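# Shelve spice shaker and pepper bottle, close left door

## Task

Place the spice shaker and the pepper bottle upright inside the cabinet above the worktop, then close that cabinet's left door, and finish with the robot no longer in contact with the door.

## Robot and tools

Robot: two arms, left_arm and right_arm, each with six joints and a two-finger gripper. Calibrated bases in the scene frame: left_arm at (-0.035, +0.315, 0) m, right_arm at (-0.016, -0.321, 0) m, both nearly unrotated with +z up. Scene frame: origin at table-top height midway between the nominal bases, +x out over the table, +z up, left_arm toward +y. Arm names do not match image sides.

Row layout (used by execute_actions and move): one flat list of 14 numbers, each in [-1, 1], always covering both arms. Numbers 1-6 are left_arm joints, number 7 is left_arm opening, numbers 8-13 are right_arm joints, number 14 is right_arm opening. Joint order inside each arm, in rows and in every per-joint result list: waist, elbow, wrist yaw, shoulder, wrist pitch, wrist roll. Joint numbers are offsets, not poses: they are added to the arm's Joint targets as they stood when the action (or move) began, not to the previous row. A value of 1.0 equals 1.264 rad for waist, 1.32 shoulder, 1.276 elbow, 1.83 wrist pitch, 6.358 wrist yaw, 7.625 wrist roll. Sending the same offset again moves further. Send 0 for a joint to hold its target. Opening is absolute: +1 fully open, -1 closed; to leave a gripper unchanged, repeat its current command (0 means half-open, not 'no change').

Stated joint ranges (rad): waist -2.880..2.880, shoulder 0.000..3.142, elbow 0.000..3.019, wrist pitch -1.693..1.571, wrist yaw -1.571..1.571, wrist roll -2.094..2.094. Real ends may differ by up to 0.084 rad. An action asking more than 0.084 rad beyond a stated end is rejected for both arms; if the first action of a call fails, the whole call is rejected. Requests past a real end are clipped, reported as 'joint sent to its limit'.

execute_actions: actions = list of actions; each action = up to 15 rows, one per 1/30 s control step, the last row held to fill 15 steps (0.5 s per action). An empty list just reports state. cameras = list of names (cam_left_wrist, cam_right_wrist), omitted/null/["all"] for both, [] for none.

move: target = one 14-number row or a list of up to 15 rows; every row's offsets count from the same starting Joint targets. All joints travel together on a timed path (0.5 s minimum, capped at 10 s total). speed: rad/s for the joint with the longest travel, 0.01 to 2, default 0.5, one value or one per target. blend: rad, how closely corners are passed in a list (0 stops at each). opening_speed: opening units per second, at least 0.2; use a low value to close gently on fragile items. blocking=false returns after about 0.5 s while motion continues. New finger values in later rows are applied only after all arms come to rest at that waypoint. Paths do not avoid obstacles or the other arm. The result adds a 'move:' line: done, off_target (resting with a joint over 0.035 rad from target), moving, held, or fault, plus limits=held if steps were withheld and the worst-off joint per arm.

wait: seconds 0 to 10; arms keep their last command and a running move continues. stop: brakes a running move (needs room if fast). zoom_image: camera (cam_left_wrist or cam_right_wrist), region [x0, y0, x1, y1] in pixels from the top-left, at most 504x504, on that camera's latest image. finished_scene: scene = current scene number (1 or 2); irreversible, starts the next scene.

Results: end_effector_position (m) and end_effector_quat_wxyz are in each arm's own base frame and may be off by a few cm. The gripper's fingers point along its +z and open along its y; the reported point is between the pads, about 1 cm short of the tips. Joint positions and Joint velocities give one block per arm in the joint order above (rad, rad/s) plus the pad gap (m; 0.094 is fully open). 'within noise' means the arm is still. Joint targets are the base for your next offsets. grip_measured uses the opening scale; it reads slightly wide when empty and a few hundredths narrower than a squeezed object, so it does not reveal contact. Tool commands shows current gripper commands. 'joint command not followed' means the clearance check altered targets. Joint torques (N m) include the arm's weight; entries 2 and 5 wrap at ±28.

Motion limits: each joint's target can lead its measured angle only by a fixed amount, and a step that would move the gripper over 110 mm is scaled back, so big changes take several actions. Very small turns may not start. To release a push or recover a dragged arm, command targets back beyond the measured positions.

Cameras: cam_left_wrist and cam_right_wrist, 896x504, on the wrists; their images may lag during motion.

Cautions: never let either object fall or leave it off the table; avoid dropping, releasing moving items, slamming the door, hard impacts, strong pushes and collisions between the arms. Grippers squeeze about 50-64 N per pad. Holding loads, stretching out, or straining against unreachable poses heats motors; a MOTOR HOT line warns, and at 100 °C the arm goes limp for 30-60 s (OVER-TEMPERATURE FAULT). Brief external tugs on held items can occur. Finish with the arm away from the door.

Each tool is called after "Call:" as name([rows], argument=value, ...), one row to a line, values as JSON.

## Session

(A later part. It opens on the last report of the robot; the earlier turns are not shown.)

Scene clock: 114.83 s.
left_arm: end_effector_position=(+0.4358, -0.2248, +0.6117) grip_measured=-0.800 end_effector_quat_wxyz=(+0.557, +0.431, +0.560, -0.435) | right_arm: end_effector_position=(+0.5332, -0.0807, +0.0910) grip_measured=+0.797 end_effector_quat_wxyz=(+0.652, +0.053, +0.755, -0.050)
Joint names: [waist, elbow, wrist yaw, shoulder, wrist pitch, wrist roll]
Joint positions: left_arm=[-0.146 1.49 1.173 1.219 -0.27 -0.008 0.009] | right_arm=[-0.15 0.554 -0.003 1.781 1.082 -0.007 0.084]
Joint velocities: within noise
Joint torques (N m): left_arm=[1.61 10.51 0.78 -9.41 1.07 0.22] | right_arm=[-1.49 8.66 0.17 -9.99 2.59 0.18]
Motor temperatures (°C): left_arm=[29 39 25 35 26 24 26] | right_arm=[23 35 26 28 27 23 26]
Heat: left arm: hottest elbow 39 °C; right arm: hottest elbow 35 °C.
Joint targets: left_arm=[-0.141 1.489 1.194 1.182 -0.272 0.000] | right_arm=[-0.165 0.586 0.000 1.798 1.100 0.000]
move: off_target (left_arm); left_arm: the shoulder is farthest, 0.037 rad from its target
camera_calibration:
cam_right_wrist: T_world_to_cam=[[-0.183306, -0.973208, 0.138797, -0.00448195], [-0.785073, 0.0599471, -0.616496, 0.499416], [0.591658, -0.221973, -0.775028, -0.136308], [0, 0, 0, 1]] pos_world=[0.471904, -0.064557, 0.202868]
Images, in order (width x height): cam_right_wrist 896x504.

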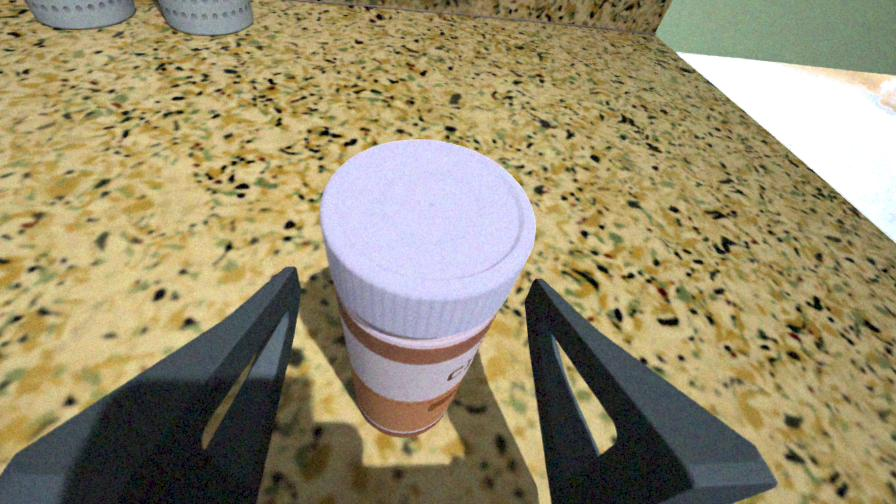

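Call:
move(target=[0, 0, 0, 0, 0, 0, -0.9, 0, 0, 0, 0, 0, 0, -0.15], speed=0.25, opening_speed=0.6, cameras=["cam_right_wrist"])

Scene clock: 116.97 s.
left_arm: end_effector_position=(+0.4358, -0.2248, +0.6117) grip_measured=-0.800 end_effector_quat_wxyz=(+0.557, +0.431, +0.560, -0.435) | right_arm: end_effector_position=(+0.5333, -0.0807, +0.0916) grip_measured=-0.078 end_effector_quat_wxyz=(+0.653, +0.053, +0.754, -0.050)
Joint names: [waist, elbow, wrist yaw, shoulder, wrist pitch, wrist roll]
Joint positions: left_arm=[-0.146 1.49 1.173 1.219 -0.27 -0.008 0.009] | right_arm=[-0.15 0.554 -0.003 1.781 1.084 -0.007 0.043]
Joint velocities: within noise
Joint torques (N m): left_arm=[1.67 10.5 0.77 -9.47 1.06 0.21] | right_arm=[-1.03 8.39 0.1 -9.82 2.39 0.14]
Motor temperatures (°C): left_arm=[29 39 25 35 26 24 26] | right_arm=[23 35 26 28 27 23 25]
Heat: left arm: hottest elbow 39 °C; right arm: hottest elbow 35 °C.
Joint targets: left_arm=[-0.141 1.489 1.194 1.182 -0.272 0.000] | right_arm=[-0.165 0.586 0.000 1.798 1.100 0.000]
move: off_target (left_arm); left_arm: the shoulder is farthest, 0.037 rad from its target
camera_calibration:
cam_right_wrist: T_world_to_cam=[[-0.18362, -0.973161, 0.138715, -0.00437757], [-0.783676, 0.0597354, -0.618291, 0.499225], [0.593411, -0.222239, -0.773611, -0.137012], [0, 0, 0, 1]] pos_world=[0.471731, -0.0645309, 0.20328]
Images, in order (width x height): cam_right_wrist 896x504.

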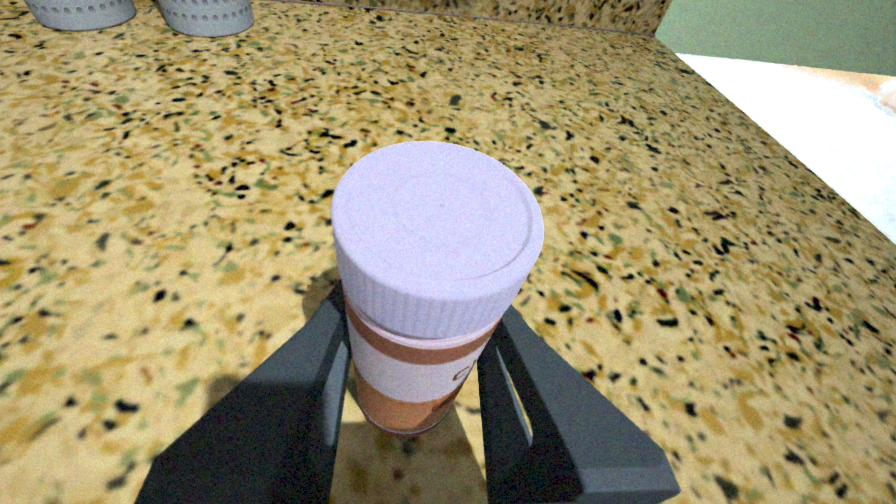

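Call:
move([
  [0, 0, 0, 0, 0, 0, -0.9, 0, -0.04, 0, -0.3689, -0.2344, 0, -0.15],
  [0, 0, 0, 0, 0, 0, -0.9, 0.14, 0.2602, 0, -0.5977, -0.606, 0, -0.15],
  [0, 0, 0, 0, 0, 0, -0.9, 0.2793, 0.9255, 0.0024, -0.3652, -0.8885, 0, -0.15],
], speed=[0.3, 0.5, 0.5], blend=[0.05, 0.1, 0], cameras=["cam_right_wrist"])

Scene clock: 124.23 s.
left_arm: end_effector_position=(+0.4358, -0.2248, +0.6117) grip_measured=-0.800 end_effector_quat_wxyz=(+0.557, +0.431, +0.560, -0.435) | right_arm: end_effector_position=(+0.5756, +0.0995, +0.6300) grip_measured=-0.081 end_effector_quat_wxyz=(+0.659, -0.064, +0.748, +0.051)
Joint names: [waist, elbow, wrist yaw, shoulder, wrist pitch, wrist roll]
Joint positions: left_arm=[-0.146 1.49 1.173 1.219 -0.27 -0.008 0.009] | right_arm=[0.175 1.7 0.012 1.304 -0.522 -0.007 0.043]
Joint velocities: within noise
Joint torques (N m): left_arm=[1.55 10.5 0.78 -9.35 1.05 0.21] | right_arm=[1.14 17.58 0.14 -8.59 1.81 0.15]
Motor temperatures (°C): left_arm=[28 39 25 35 26 24 26] | right_arm=[23 36 26 28 27 23 26]
Heat: left arm: hottest elbow 39 °C; right arm: hottest elbow 36 °C.
Joint targets: left_arm=[-0.141 1.489 1.194 1.182 -0.272 0.000] | right_arm=[0.188 1.767 0.015 1.316 -0.526 0.000]
move: off_target (left_arm, right_arm); left_arm: the shoulder is farthest, 0.037 rad from its target; right_arm: the elbow is farthest, 0.067 rad from its target
camera_calibration:
cam_right_wrist: T_world_to_cam=[[0.120527, -0.982854, 0.139542, -0.0705338], [-0.753378, -0.182098, -0.631871, 0.869687], [0.646447, -0.0289705, -0.762408, 0.237633], [0, 0, 0, 1]] pos_world=[0.510087, 0.0959281, 0.740547]
Images, in order (width x height): cam_right_wrist 896x504.

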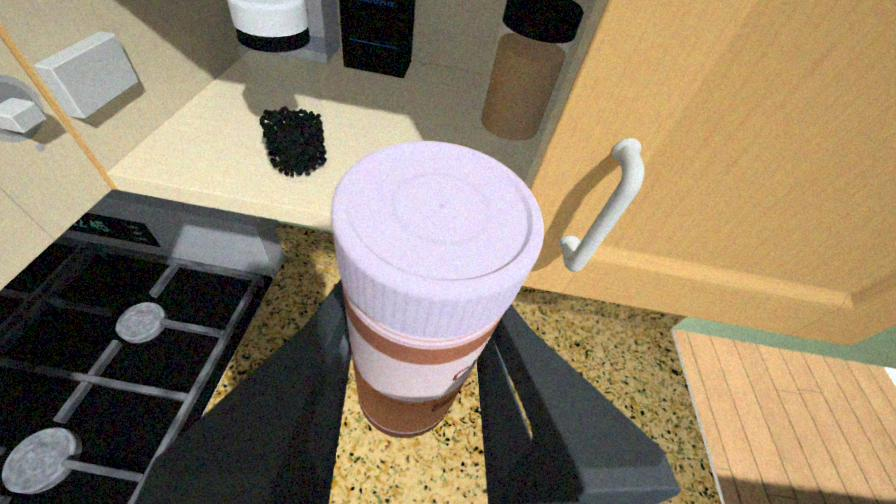

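Call:
move(target=[0, 0, 0, 0, 0, 0, -0.9, -0.0261, 0.3060, -0.0013, 0.3124, 0.0093, 0, -0.15], speed=0.25, cameras=["cam_right_wrist"])

Scene clock: 127.30 s.
left_arm: end_effector_position=(+0.4358, -0.2248, +0.6117) grip_measured=-0.800 end_effector_quat_wxyz=(+0.557, +0.431, +0.560, -0.435) | right_arm: end_effector_position=(+0.7348, +0.1234, +0.5946) grip_measured=-0.081 end_effector_quat_wxyz=(+0.649, -0.063, +0.757, +0.049)
Joint names: [waist, elbow, wrist yaw, shoulder, wrist pitch, wrist roll]
Joint positions: left_arm=[-0.146 1.49 1.173 1.219 -0.27 -0.008 0.009] | right_arm=[0.169 2.089 0.01 1.721 -0.522 -0.007 0.043]
Joint velocities: within noise
Joint torques (N m): left_arm=[1.73 10.47 0.78 -9.35 1.05 0.22] | right_arm=[-0.73 18.09 -0.1 -16.73 2.58 0.15]
Motor temperatures (°C): left_arm=[28 39 25 34 26 24 26] | right_arm=[23 37 26 28 27 23 26]
Heat: left arm: hottest elbow 39 °C; right arm: hottest elbow 37 °C.
Joint targets: left_arm=[-0.141 1.489 1.194 1.182 -0.272 0.000] | right_arm=[0.155 2.158 0.007 1.728 -0.509 0.000]
move: off_target (left_arm, right_arm); left_arm: the shoulder is farthest, 0.037 rad from its target; right_arm: the elbow is farthest, 0.068 rad from its target
camera_calibration:
cam_right_wrist: T_world_to_cam=[[0.120183, -0.982737, 0.140654, -0.0616773], [-0.770982, -0.18165, -0.610402, 0.971727], [0.625415, -0.0350817, -0.779504, 0.134804], [0, 0, 0, 1]] pos_world=[0.672288, 0.120631, 0.706899]
Images, in order (width x height): cam_right_wrist 896x504.

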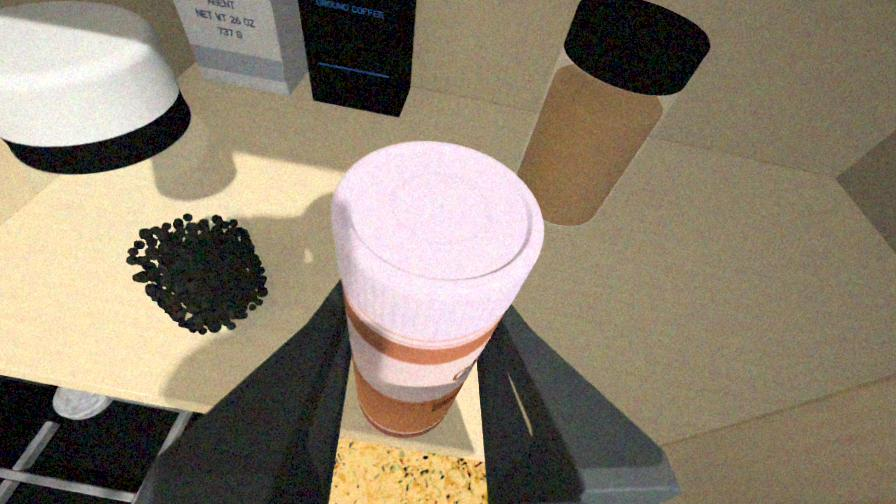

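Call:
move(target=[0, 0, 0, 0, 0, 0, -0.9, 0, 0.0306, 0, 0.0307, 0.0098, 0, -0.15], speed=0.1, cameras=["cam_right_wrist"])

Scene clock: 129.13 s.
left_arm: end_effector_position=(+0.4358, -0.2248, +0.6117) grip_measured=-0.800 end_effector_quat_wxyz=(+0.557, +0.431, +0.560, -0.435) | right_arm: end_effector_position=(+0.7478, +0.1257, +0.5921) grip_measured=-0.081 end_effector_quat_wxyz=(+0.652, -0.063, +0.754, +0.049)
Joint names: [waist, elbow, wrist yaw, shoulder, wrist pitch, wrist roll]
Joint positions: left_arm=[-0.146 1.49 1.173 1.219 -0.27 -0.008 0.009] | right_arm=[0.169 2.126 0.01 1.757 -0.515 -0.007 0.043]
Joint velocities: within noise
Joint torques (N m): left_arm=[1.67 10.44 0.77 -9.41 1.09 0.2] | right_arm=[-0.21 18.07 -0.12 -17.49 2.77 0.17]
Motor temperatures (°C): left_arm=[28 39 25 34 26 24 26] | right_arm=[23 37 26 28 27 23 26]
Heat: left arm: hottest elbow 39 °C; right arm: hottest elbow 37 °C.
Joint targets: left_arm=[-0.141 1.489 1.194 1.182 -0.272 0.000] | right_arm=[0.155 2.197 0.007 1.769 -0.491 0.000]
move: off_target (left_arm, right_arm); left_arm: the shoulder is farthest, 0.037 rad from its target; right_arm: the elbow is farthest, 0.071 rad from its target
camera_calibration:
cam_right_wrist: T_world_to_cam=[[0.119073, -0.982927, 0.140271, -0.0596309], [-0.766137, -0.180821, -0.616716, 0.980651], [0.631551, -0.0340325, -0.774587, 0.117217], [0, 0, 0, 1]] pos_world=[0.684385, 0.122699, 0.703942]
Images, in order (width x height): cam_right_wrist 896x504.

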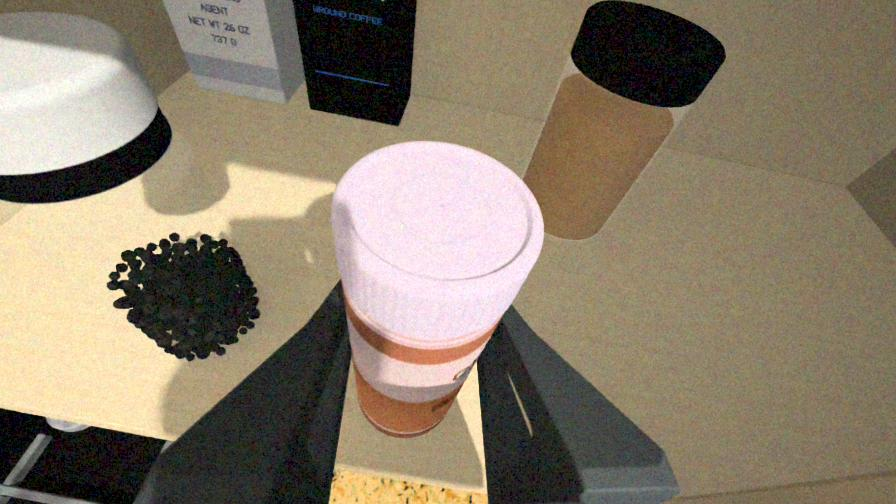

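Call:
move(target=[0, 0, 0, 0, 0, 0, -0.9, 0, 0.0306, 0, 0.0307, 0.0066, 0, -0.15], speed=0.1, cameras=[])

Scene clock: 130.27 s.
left_arm: end_effector_position=(+0.4358, -0.2248, +0.6117) grip_measured=-0.800 end_effector_quat_wxyz=(+0.557, +0.431, +0.560, -0.435) | right_arm: end_effector_position=(+0.7626, +0.1282, +0.5879) grip_measured=-0.081 end_effector_quat_wxyz=(+0.656, -0.063, +0.751, +0.050)
Joint names: [waist, elbow, wrist yaw, shoulder, wrist pitch, wrist roll]
Joint positions: left_arm=[-0.146 1.49 1.173 1.219 -0.27 -0.008 0.009] | right_arm=[0.169 2.164 0.01 1.797 -0.503 -0.007 0.043]
Joint velocities: within noise
Joint torques (N m): left_arm=[1.67 10.51 0.78 -9.35 1.11 0.2] | right_arm=[-0.44 18.17 -0.13 -18.43 2.8 0.19]
Motor temperatures (°C): left_arm=[28 39 25 34 26 24 26] | right_arm=[23 37 26 28 27 23 26]
Heat: left arm: hottest elbow 39 °C; right arm: hottest elbow 37 °C.
Joint targets: left_arm=[-0.141 1.489 1.194 1.182 -0.272 0.000] | right_arm=[0.155 2.236 0.007 1.809 -0.478 0.000]
move: off_target (left_arm, right_arm); left_arm: the shoulder is farthest, 0.037 rad from its target; right_arm: the elbow is farthest, 0.072 rad from its target
No camera images: "cameras" was empty.

Call:
move(target=[0, 0, 0, 0, 0, 0, -0.9, 0, 0, 0, 0.006, 0, 0, -0.15], speed=0.1, cameras=[])

Scene clock: 131.20 s.
left_arm: end_effector_position=(+0.4358, -0.2248, +0.6117) grip_measured=-0.800 end_effector_quat_wxyz=(+0.557, +0.431, +0.560, -0.435) | right_arm: end_effector_position=(+0.7637, +0.1284, +0.5871) grip_measured=-0.081 end_effector_quat_wxyz=(+0.656, -0.063, +0.751, +0.050)
Joint names: [waist, elbow, wrist yaw, shoulder, wrist pitch, wrist roll]
Joint positions: left_arm=[-0.146 1.49 1.173 1.219 -0.27 -0.008 0.009] | right_arm=[0.169 2.166 0.01 1.8 -0.502 -0.007 0.043]
Joint velocities: within noise
Joint torques (N m): left_arm=[1.73 10.45 0.79 -9.52 1.11 0.21] | right_arm=[-1.03 18.39 -0.12 -17.14 2.82 0.16]
Motor temperatures (°C): left_arm=[28 39 25 34 26 24 26] | right_arm=[23 37 26 28 27 23 26]
Heat: left arm: hottest elbow 39 °C; right arm: hottest elbow 37 °C.
Joint targets: left_arm=[-0.141 1.489 1.194 1.182 -0.272 0.000] | right_arm=[0.155 2.236 0.007 1.817 -0.479 0.000]
move: off_target (left_arm, right_arm); left_arm: the shoulder is farthest, 0.037 rad from its target; right_arm: the elbow is farthest, 0.070 rad from its target
No camera images: "cameras" was empty.

Call:
move(target=[0, 0, 0, 0, 0, 0, -0.9, 0, 0, 0, 0.007, 0, 0, -0.15], speed=0.1, cameras=[])

Scene clock: 132.03 s.
left_arm: end_effector_position=(+0.4358, -0.2248, +0.6117) grip_measured=-0.800 end_effector_quat_wxyz=(+0.557, +0.431, +0.560, -0.435) | right_arm: end_effector_position=(+0.7656, +0.1287, +0.5867) grip_measured=-0.081 end_effector_quat_wxyz=(+0.656, -0.063, +0.750, +0.050)
Joint names: [waist, elbow, wrist yaw, shoulder, wrist pitch, wrist roll]
Joint positions: left_arm=[-0.146 1.49 1.173 1.219 -0.27 -0.008 0.009] | right_arm=[0.169 2.17 0.01 1.805 -0.499 -0.007 0.043]
Joint velocities: within noise
Joint torques (N m): left_arm=[1.61 10.43 0.78 -9.23 1.1 0.21] | right_arm=[-0.21 17.72 -0.16 -17.26 2.82 0.15]
Motor temperatures (°C): left_arm=[28 39 25 34 26 24 26] | right_arm=[23 38 26 28 27 23 26]
Heat: left arm: hottest elbow 39 °C; right arm: hottest elbow 38 °C.
Joint targets: left_arm=[-0.141 1.489 1.194 1.182 -0.272 0.000] | right_arm=[0.155 2.236 0.007 1.826 -0.479 0.000]
move: off_target (left_arm, right_arm); left_arm: the shoulder is farthest, 0.037 rad from its target; right_arm: the elbow is farthest, 0.066 rad from its target
No camera images: "cameras" was empty.

Call:
move(target=[0, 0, 0, 0, 0, 0, -0.9, 0, 0, 0, 0, 0, 0, 0.3], speed=0.06, opening_speed=0.6, cameras=["cam_right_wrist"])

Scene clock: 133.23 s.
left_arm: end_effector_position=(+0.4358, -0.2248, +0.6117) grip_measured=-0.800 end_effector_quat_wxyz=(+0.557, +0.431, +0.560, -0.435) | right_arm: end_effector_position=(+0.7653, +0.1286, +0.5895) grip_measured=+0.297 end_effector_quat_wxyz=(+0.659, -0.063, +0.748, +0.050)
Joint names: [waist, elbow, wrist yaw, shoulder, wrist pitch, wrist roll]
Joint positions: left_arm=[-0.146 1.49 1.173 1.219 -0.27 -0.008 0.009] | right_arm=[0.169 2.174 0.01 1.805 -0.497 -0.007 0.061]
Joint velocities: within noise
Joint torques (N m): left_arm=[1.73 10.52 0.78 -9.58 1.09 0.2] | right_arm=[-1.08 17.29 -0.09 -17.03 2.84 0.13]
Motor temperatures (°C): left_arm=[28 39 25 34 26 24 26] | right_arm=[23 38 26 28 27 23 26]
Heat: left arm: hottest elbow 39 °C; right arm: hottest elbow 38 °C.
Joint targets: left_arm=[-0.141 1.489 1.194 1.182 -0.272 0.000] | right_arm=[0.155 2.236 0.007 1.826 -0.479 0.000]
move: off_target (left_arm, right_arm); left_arm: the shoulder is farthest, 0.037 rad from its target; right_arm: the elbow is farthest, 0.062 rad from its target
camera_calibration:
cam_right_wrist: T_world_to_cam=[[0.116602, -0.98335, 0.139383, -0.0559375], [-0.755114, -0.178936, -0.630702, 0.992524], [0.645141, -0.0317086, -0.763405, 0.0869618], [0, 0, 0, 1]] pos_world=[0.699888, 0.12535, 0.700171]
Images, in order (width x height): cam_right_wrist 896x504.

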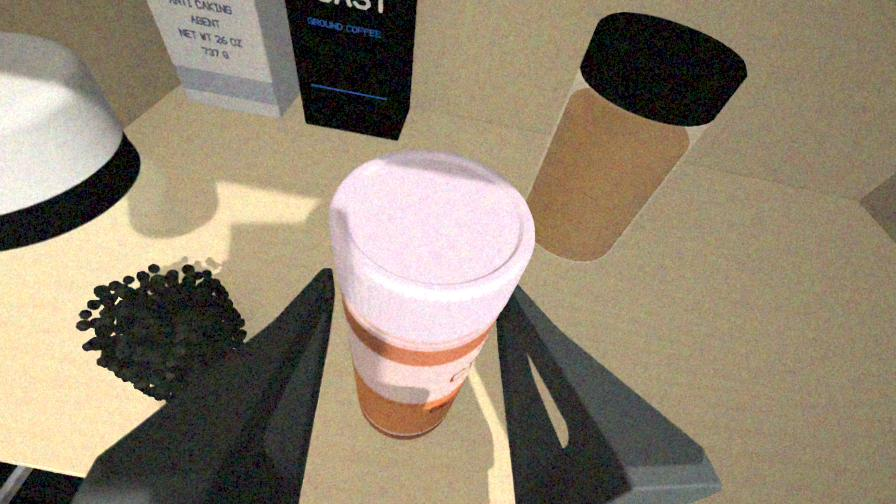

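Call:
move([
  [0, 0, 0, 0, 0, 0, -0.9, 0, -0.4161, 0, -0.4106, -0.018, 0, 0.3],
  [-0.2152, 0.0063, -0.0656, 0.0061, 0, 0, -0.9, -0.06, -0.61, 0, -0.6, 0.12, 0, 0.3],
  [-0.3758, 0.0925, -0.1252, 0.1030, 0.0066, 0, -0.9, -0.1226, -0.8119, -0.0011, -0.8152, 0.2617, 0, 0.3],
], speed=[0.25, 0.25, 0.25], blend=[0.03, 0.03, 0])

Scene clock: 141.17 s.
left_arm: end_effector_position=(+0.4482, -0.3809, +0.6098) grip_measured=-0.800 end_effector_quat_wxyz=(+0.618, +0.332, +0.628, -0.336) | right_arm: end_effector_position=(+0.3613, +0.0042, +0.7076) grip_measured=+0.297 end_effector_quat_wxyz=(+0.842, -0.004, +0.540, +0.002)
Joint names: [waist, elbow, wrist yaw, shoulder, wrist pitch, wrist roll]
Joint positions: left_arm=[-0.592 1.554 0.391 1.291 -0.273 -0.008 0.009] | right_arm=[0.014 1.204 0.004 0.757 -0.016 -0.007 0.061]
Joint velocities: within noise
Joint torques (N m): left_arm=[-0.85 15.61 0.25 -6.36 2 0.22] | right_arm=[-1.14 10.73 -0.17 -1.55 2.07 0.2]
Motor temperatures (°C): left_arm=[28 39 25 34 26 24 27] | right_arm=[23 37 26 28 27 23 26]
Heat: left arm: hottest elbow 39 °C; right arm: hottest elbow 37 °C.
Joint targets: left_arm=[-0.616 1.607 0.398 1.318 -0.260 0.000] | right_arm=[0.000 1.200 0.000 0.751 0.000 0.000]
move: off_target (left_arm); left_arm: the elbow is farthest, 0.053 rad from its target
camera_calibration:
cam_left_wrist: T_world_to_cam=[[-0.859897, -0.484365, 0.161147, 0.0876865], [-0.43612, 0.533027, -0.725039, 0.861715], [0.265287, -0.693738, -0.669589, 0.150145], [0, 0, 0, 1]] pos_world=[0.411381, -0.312684, 0.711182]
cam_right_wrist: T_world_to_cam=[[-0.0967837, -0.99086, 0.0939615, -0.0384265], [-0.321479, -0.0582236, -0.945125, 0.804971], [0.941958, -0.121679, -0.312905, 0.00811186], [0, 0, 0, 1]] pos_world=[0.247421, 0.00978006, 0.766947]

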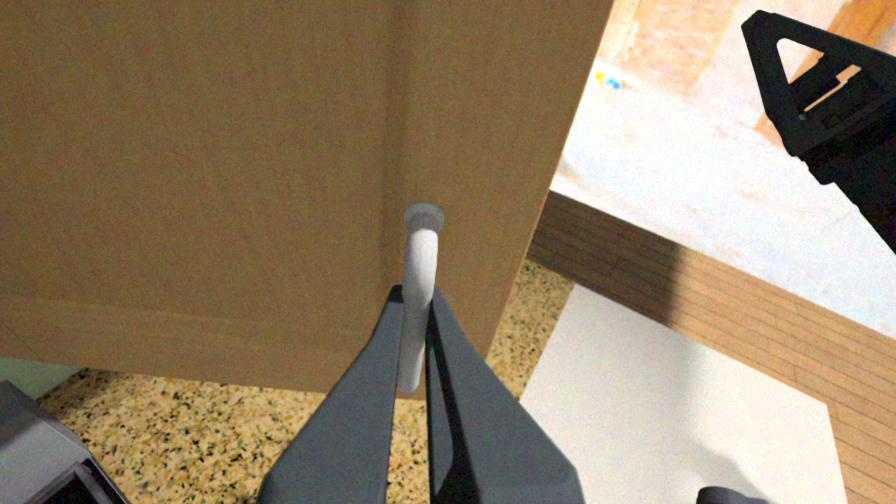

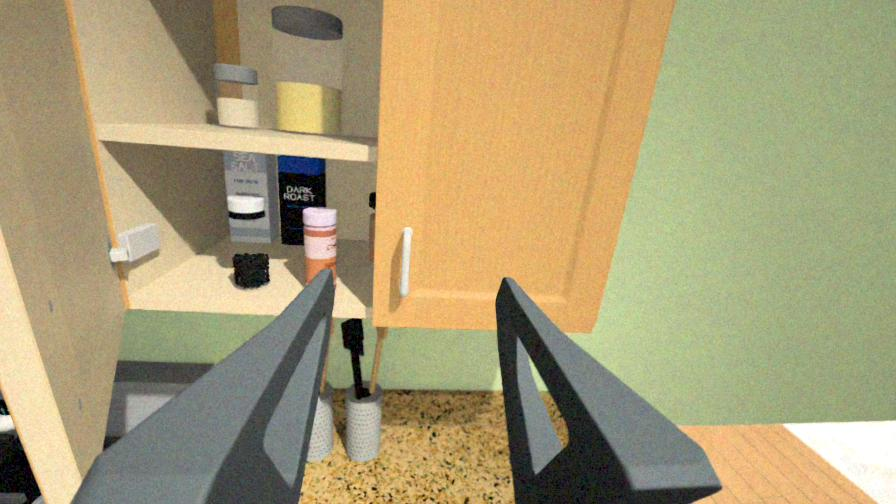

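Call:
move(target=[-0.0883, 0.1489, -0.0355, 0.1536, 0.0374, 0, -0.9, 0, 0, 0, 0, 0, 0, 0.3], speed=0.2, cameras=["cam_left_wrist"])

Scene clock: 143.73 s.
left_arm: end_effector_position=(+0.4944, -0.4608, +0.6110) grip_measured=-0.800 end_effector_quat_wxyz=(+0.649, +0.294, +0.632, -0.305) | right_arm: end_effector_position=(+0.3613, +0.0042, +0.7076) grip_measured=+0.297 end_effector_quat_wxyz=(+0.842, -0.004, +0.540, +0.002)
Joint names: [waist, elbow, wrist yaw, shoulder, wrist pitch, wrist roll]
Joint positions: left_arm=[-0.707 1.735 0.168 1.495 -0.211 -0.008 0.009] | right_arm=[0.014 1.204 0.004 0.757 -0.016 -0.007 0.061]
Joint velocities: within noise
Joint torques (N m): left_arm=[-0.56 16.55 0.21 -9.29 2.3 0.22] | right_arm=[-0.5 10.36 -0.17 -1.73 2.17 0.15]
Motor temperatures (°C): left_arm=[28 40 25 34 26 24 27] | right_arm=[23 37 26 28 27 23 26]
Heat: left arm: hottest elbow 40 °C; right arm: hottest elbow 37 °C.
Joint targets: left_arm=[-0.727 1.797 0.173 1.521 -0.191 0.000] | right_arm=[0.000 1.200 0.000 0.751 0.000 0.000]
move: off_target (left_arm); left_arm: the elbow is farthest, 0.062 rad from its target
camera_calibration:
cam_left_wrist: T_world_to_cam=[[-0.807305, -0.57086, 0.14959, 0.0296852], [-0.468209, 0.465294, -0.751187, 0.925913], [0.359219, -0.676477, -0.642916, 0.0284371], [0, 0, 0, 1]] pos_world=[0.44727, -0.394639, 0.709376]
Images, in order (width x height): cam_left_wrist 896x504.

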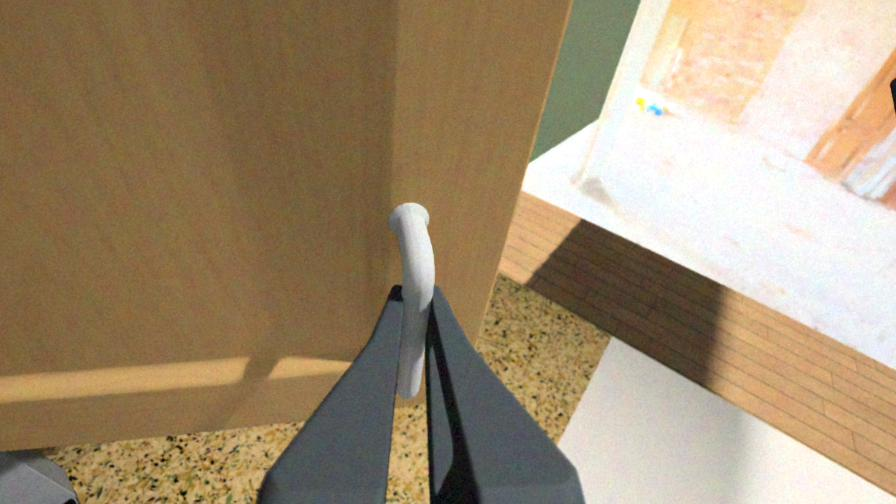

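Call:
move([
  [-0.0199, 0.1916, -0.0165, 0.1729, 0.0211, 0, -0.9, 0, 0, 0, 0, 0, 0, 0.3],
  [0.0040, 0.4032, -0.0237, 0.3377, 0.0252, 0, -0.9, 0, 0, 0, 0, 0, 0, 0.3],
], speed=0.2, blend=0.03, cameras=["cam_left_wrist"])

Scene clock: 147.33 s.
left_arm: end_effector_position=(+0.6205, -0.5473, +0.6137) grip_measured=-0.800 end_effector_quat_wxyz=(+0.706, +0.233, +0.610, -0.274) | right_arm: end_effector_position=(+0.3613, +0.0042, +0.7076) grip_measured=+0.297 end_effector_quat_wxyz=(+0.842, -0.004, +0.540, +0.002)
Joint names: [waist, elbow, wrist yaw, shoulder, wrist pitch, wrist roll]
Joint positions: left_arm=[-0.719 2.249 0.016 1.936 -0.164 -0.008 0.009] | right_arm=[0.014 1.204 0.004 0.757 -0.016 -0.007 0.061]
Joint velocities: within noise
Joint torques (N m): left_arm=[0.85 16.31 0.22 -14.51 2.21 0.22] | right_arm=[-0.97 10.37 -0.19 -1.61 2.13 0.13]
Motor temperatures (°C): left_arm=[28 40 25 34 26 24 27] | right_arm=[23 37 26 28 27 23 26]
Heat: left arm: hottest elbow 40 °C; right arm: hottest elbow 37 °C.
Joint targets: left_arm=[-0.722 2.311 0.022 1.967 -0.145 0.000] | right_arm=[0.000 1.200 0.000 0.751 0.000 0.000]
move: off_target (left_arm); left_arm: the elbow is farthest, 0.062 rad from its target
camera_calibration:
cam_left_wrist: T_world_to_cam=[[-0.732712, -0.665691, 0.14138, -0.0114405], [-0.459414, 0.330578, -0.824413, 0.993008], [0.502067, -0.66901, -0.548046, -0.216341], [0, 0, 0, 1]] pos_world=[0.556437, -0.480616, 0.701702]
Images, in order (width x height): cam_left_wrist 896x504.

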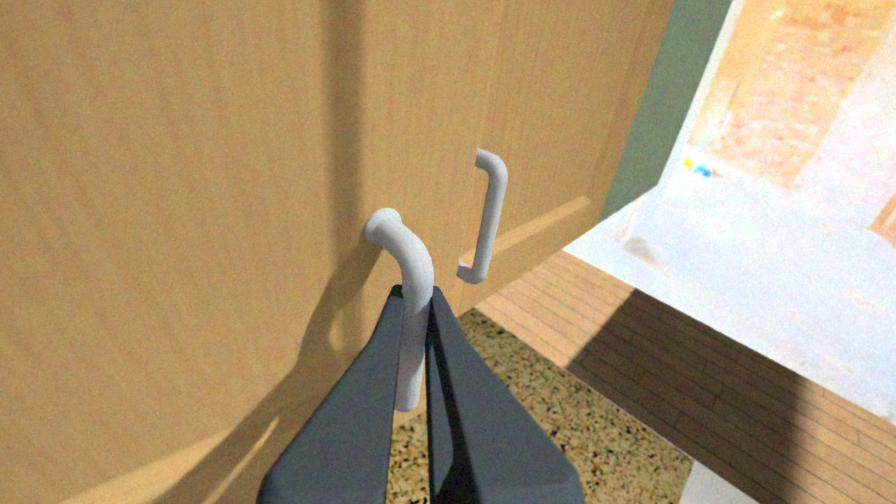

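Call:
move(target=[0.0253, 0.1979, -0.0027, 0.1375, -0.0059, 0, -0.9, 0, 0, 0, 0, 0, 0, 0.3], speed=0.12)

Scene clock: 150.17 s.
left_arm: end_effector_position=(+0.6603, -0.5571, +0.6149) grip_measured=-0.800 end_effector_quat_wxyz=(+0.723, +0.217, +0.598, -0.269) | right_arm: end_effector_position=(+0.3613, +0.0042, +0.7076) grip_measured=+0.297 end_effector_quat_wxyz=(+0.842, -0.004, +0.540, +0.002)
Joint names: [waist, elbow, wrist yaw, shoulder, wrist pitch, wrist roll]
Joint positions: left_arm=[-0.699 2.466 0.005 2.086 -0.187 -0.008 0.009] | right_arm=[0.014 1.204 0.004 0.757 -0.016 -0.007 0.061]
Joint velocities: within noise
Joint torques (N m): left_arm=[1.96 19.23 0.02 -13.74 2.62 0.21] | right_arm=[-1.03 10.56 -0.17 -1.67 2.24 0.16]
Motor temperatures (°C): left_arm=[28 41 25 34 26 24 27] | right_arm=[23 36 26 27 27 23 26]
Heat: left arm: hottest elbow 41 °C; right arm: hottest elbow 36 °C.
Joint targets: left_arm=[-0.690 2.564 0.005 2.148 -0.156 0.000] | right_arm=[0.000 1.200 0.000 0.751 0.000 0.000]
move: off_target (left_arm); left_arm: the elbow is farthest, 0.098 rad from its target
camera_calibration:
cam_left_wrist: T_world_to_cam=[[-0.716414, -0.683793, 0.138486, -0.00809165], [-0.442433, 0.291797, -0.848002, 0.997139], [0.539448, -0.668792, -0.51158, -0.28924], [0, 0, 0, 1]] pos_world=[0.5914, -0.489936, 0.698727]
cam_right_wrist: T_world_to_cam=[[-0.0967837, -0.99086, 0.0939615, -0.0384265], [-0.321479, -0.0582236, -0.945125, 0.804971], [0.941958, -0.121679, -0.312905, 0.00811186], [0, 0, 0, 1]] pos_world=[0.247421, 0.00978006, 0.766947]

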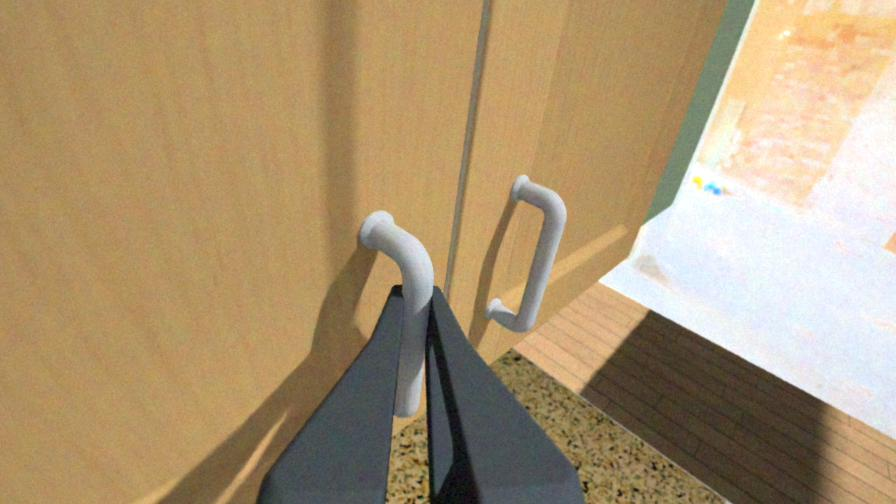

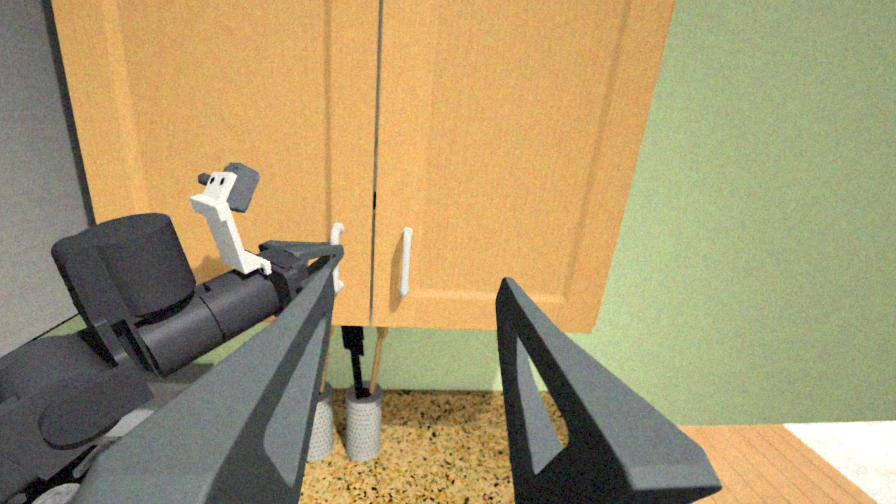

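Call:
move([
  [0, -0.0274, 0, -0.0265, 0, 0, -0.9, 0, 0, 0, 0, 0, 0, 0.3],
  [0, -0.0274, 0, -0.0265, 0, 0, 0.3, 0, 0, 0, 0, 0, 0, 0.3],
  [-0.0095, -0.4655, -0.0011, -0.2934, 0.0989, 0, 0.3, 0, 0, 0, 0, 0, 0, 0.3],
], speed=[0.15, 0.2, 0.25], opening_speed=1.0)

Scene clock: 155.93 s.
left_arm: end_effector_position=(+0.5937, -0.5000, +0.6243) grip_measured=+0.297 end_effector_quat_wxyz=(+0.734, +0.211, +0.586, -0.271) | right_arm: end_effector_position=(+0.3613, +0.0042, +0.7076) grip_measured=+0.297 end_effector_quat_wxyz=(+0.842, -0.004, +0.540, +0.002)
Joint names: [waist, elbow, wrist yaw, shoulder, wrist pitch, wrist roll]
Joint positions: left_arm=[-0.699 1.983 0 1.769 0.011 -0.008 0.061] | right_arm=[0.014 1.204 0.004 0.757 -0.016 -0.007 0.061]
Joint velocities: within noise
Joint torques (N m): left_arm=[1.03 9.91 -0.08 -15.33 1.94 0.21] | right_arm=[-0.79 10.37 -0.17 -0.67 2.14 0.18]
Motor temperatures (°C): left_arm=[28 41 25 35 26 24 26] | right_arm=[23 36 26 27 27 23 25]
Heat: left arm: hottest elbow 41 °C; right arm: hottest elbow 36 °C.
Joint targets: left_arm=[-0.702 1.970 -0.002 1.761 0.025 0.000] | right_arm=[0.000 1.200 0.000 0.751 0.000 0.000]
move: done; target 2's new numbers were sent with left_arm's elbow 0.063 rad from that target
camera_calibration:
cam_left_wrist: T_world_to_cam=[[-0.716463, -0.684329, 0.135552, -0.0164411], [-0.422428, 0.270933, -0.864957, 0.947309], [0.555189, -0.676971, -0.483193, -0.241439], [0, 0, 0, 1]] pos_world=[0.522435, -0.431355, 0.704948]
cam_right_wrist: T_world_to_cam=[[-0.0967837, -0.99086, 0.0939615, -0.0384265], [-0.321479, -0.0582236, -0.945125, 0.804971], [0.941958, -0.121679, -0.312905, 0.00811186], [0, 0, 0, 1]] pos_world=[0.247421, 0.00978006, 0.766947]

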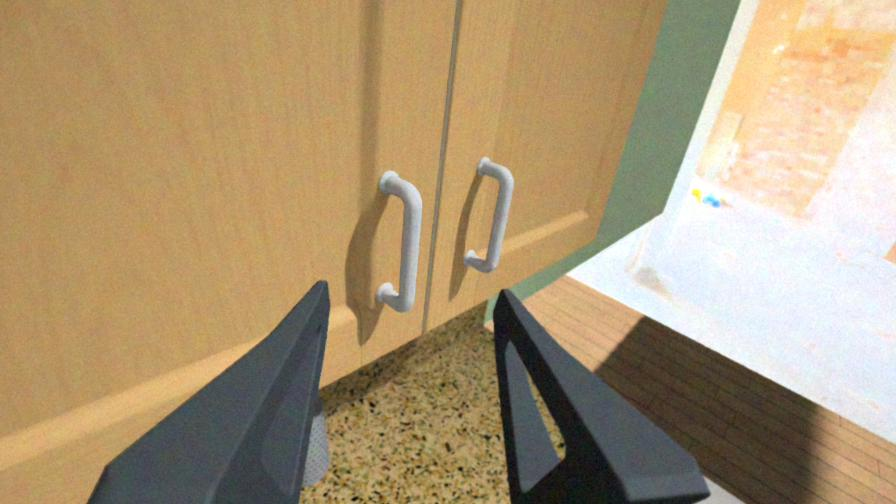

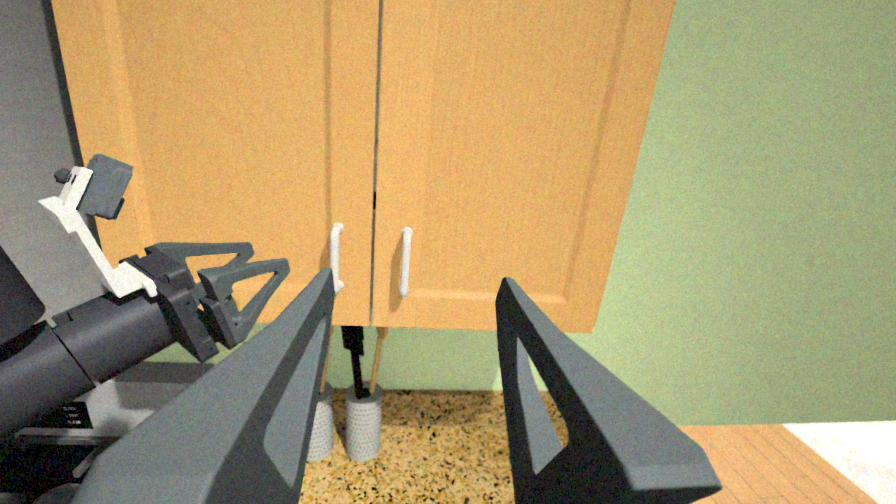

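Call:
execute_actions(actions=[])

Scene clock: 158.50 s.
left_arm: end_effector_position=(+0.5937, -0.5000, +0.6243) grip_measured=+0.297 end_effector_quat_wxyz=(+0.734, +0.211, +0.586, -0.271) | right_arm: end_effector_position=(+0.3613, +0.0042, +0.7076) grip_measured=+0.297 end_effector_quat_wxyz=(+0.842, -0.004, +0.540, +0.002)
Joint names: [waist, elbow, wrist yaw, shoulder, wrist pitch, wrist roll]
Joint positions: left_arm=[-0.699 1.983 0 1.769 0.011 -0.008 0.061] | right_arm=[0.014 1.204 0.004 0.757 -0.016 -0.007 0.061]
Joint velocities: within noise
Joint torques (N m): left_arm=[0.97 9.83 -0.07 -15.38 1.95 0.2] | right_arm=[-0.56 10.37 -0.17 -2.08 2.09 0.16]
Motor temperatures (°C): left_arm=[28 41 25 34 26 24 26] | right_arm=[23 35 26 27 27 23 25]
Heat: left arm: hottest elbow 41 °C; right arm: hottest elbow 35 °C.
Joint targets: left_arm=[-0.702 1.970 -0.002 1.761 0.025 0.000] | right_arm=[0.000 1.200 0.000 0.751 0.000 0.000]
Tool commands: left_gripper/opening=+0.3 right_gripper/opening=+0.3
camera_calibration:
cam_left_wrist: T_world_to_cam=[[-0.716463, -0.684329, 0.135552, -0.0164411], [-0.422428, 0.270933, -0.864957, 0.947309], [0.555189, -0.676971, -0.483193, -0.241439], [0, 0, 0, 1]] pos_world=[0.522435, -0.431355, 0.704948]
cam_right_wrist: T_world_to_cam=[[-0.0967837, -0.99086, 0.0939615, -0.0384265], [-0.321479, -0.0582236, -0.945125, 0.804971], [0.941958, -0.121679, -0.312905, 0.00811186], [0, 0, 0, 1]] pos_world=[0.247421, 0.00978006, 0.766947]

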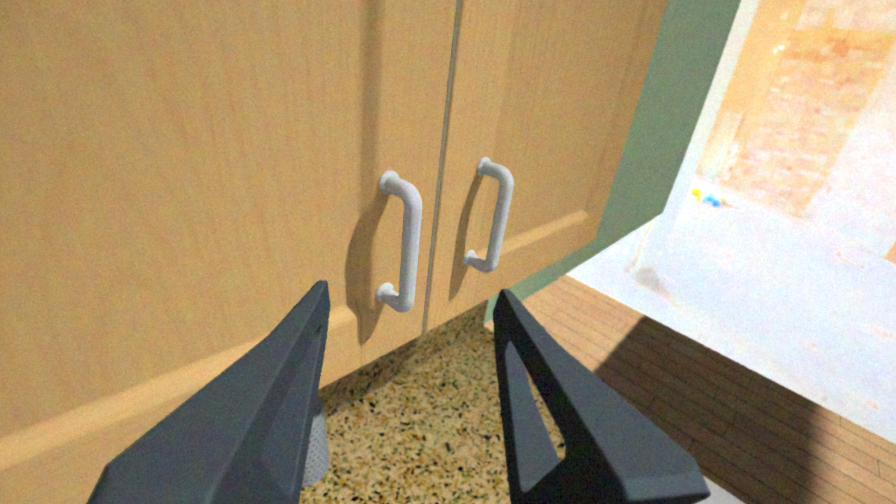

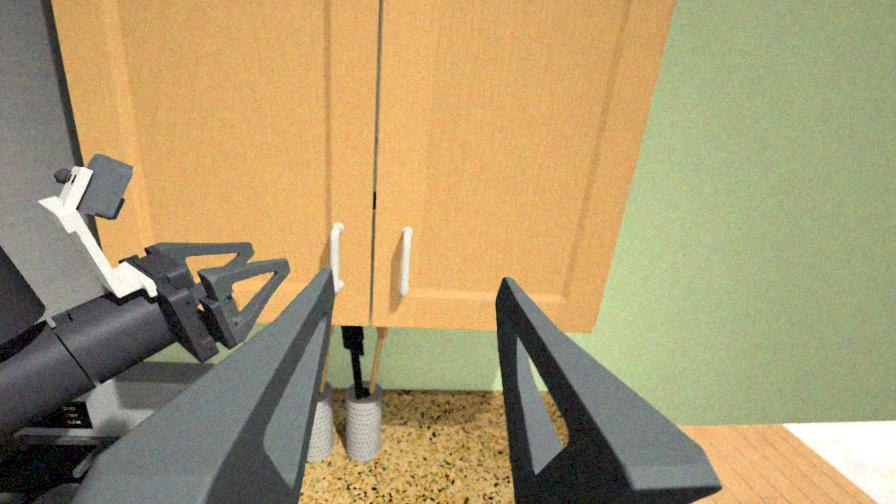

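Call:
finished_scene(scene=1)

The scene is finished: the task was done.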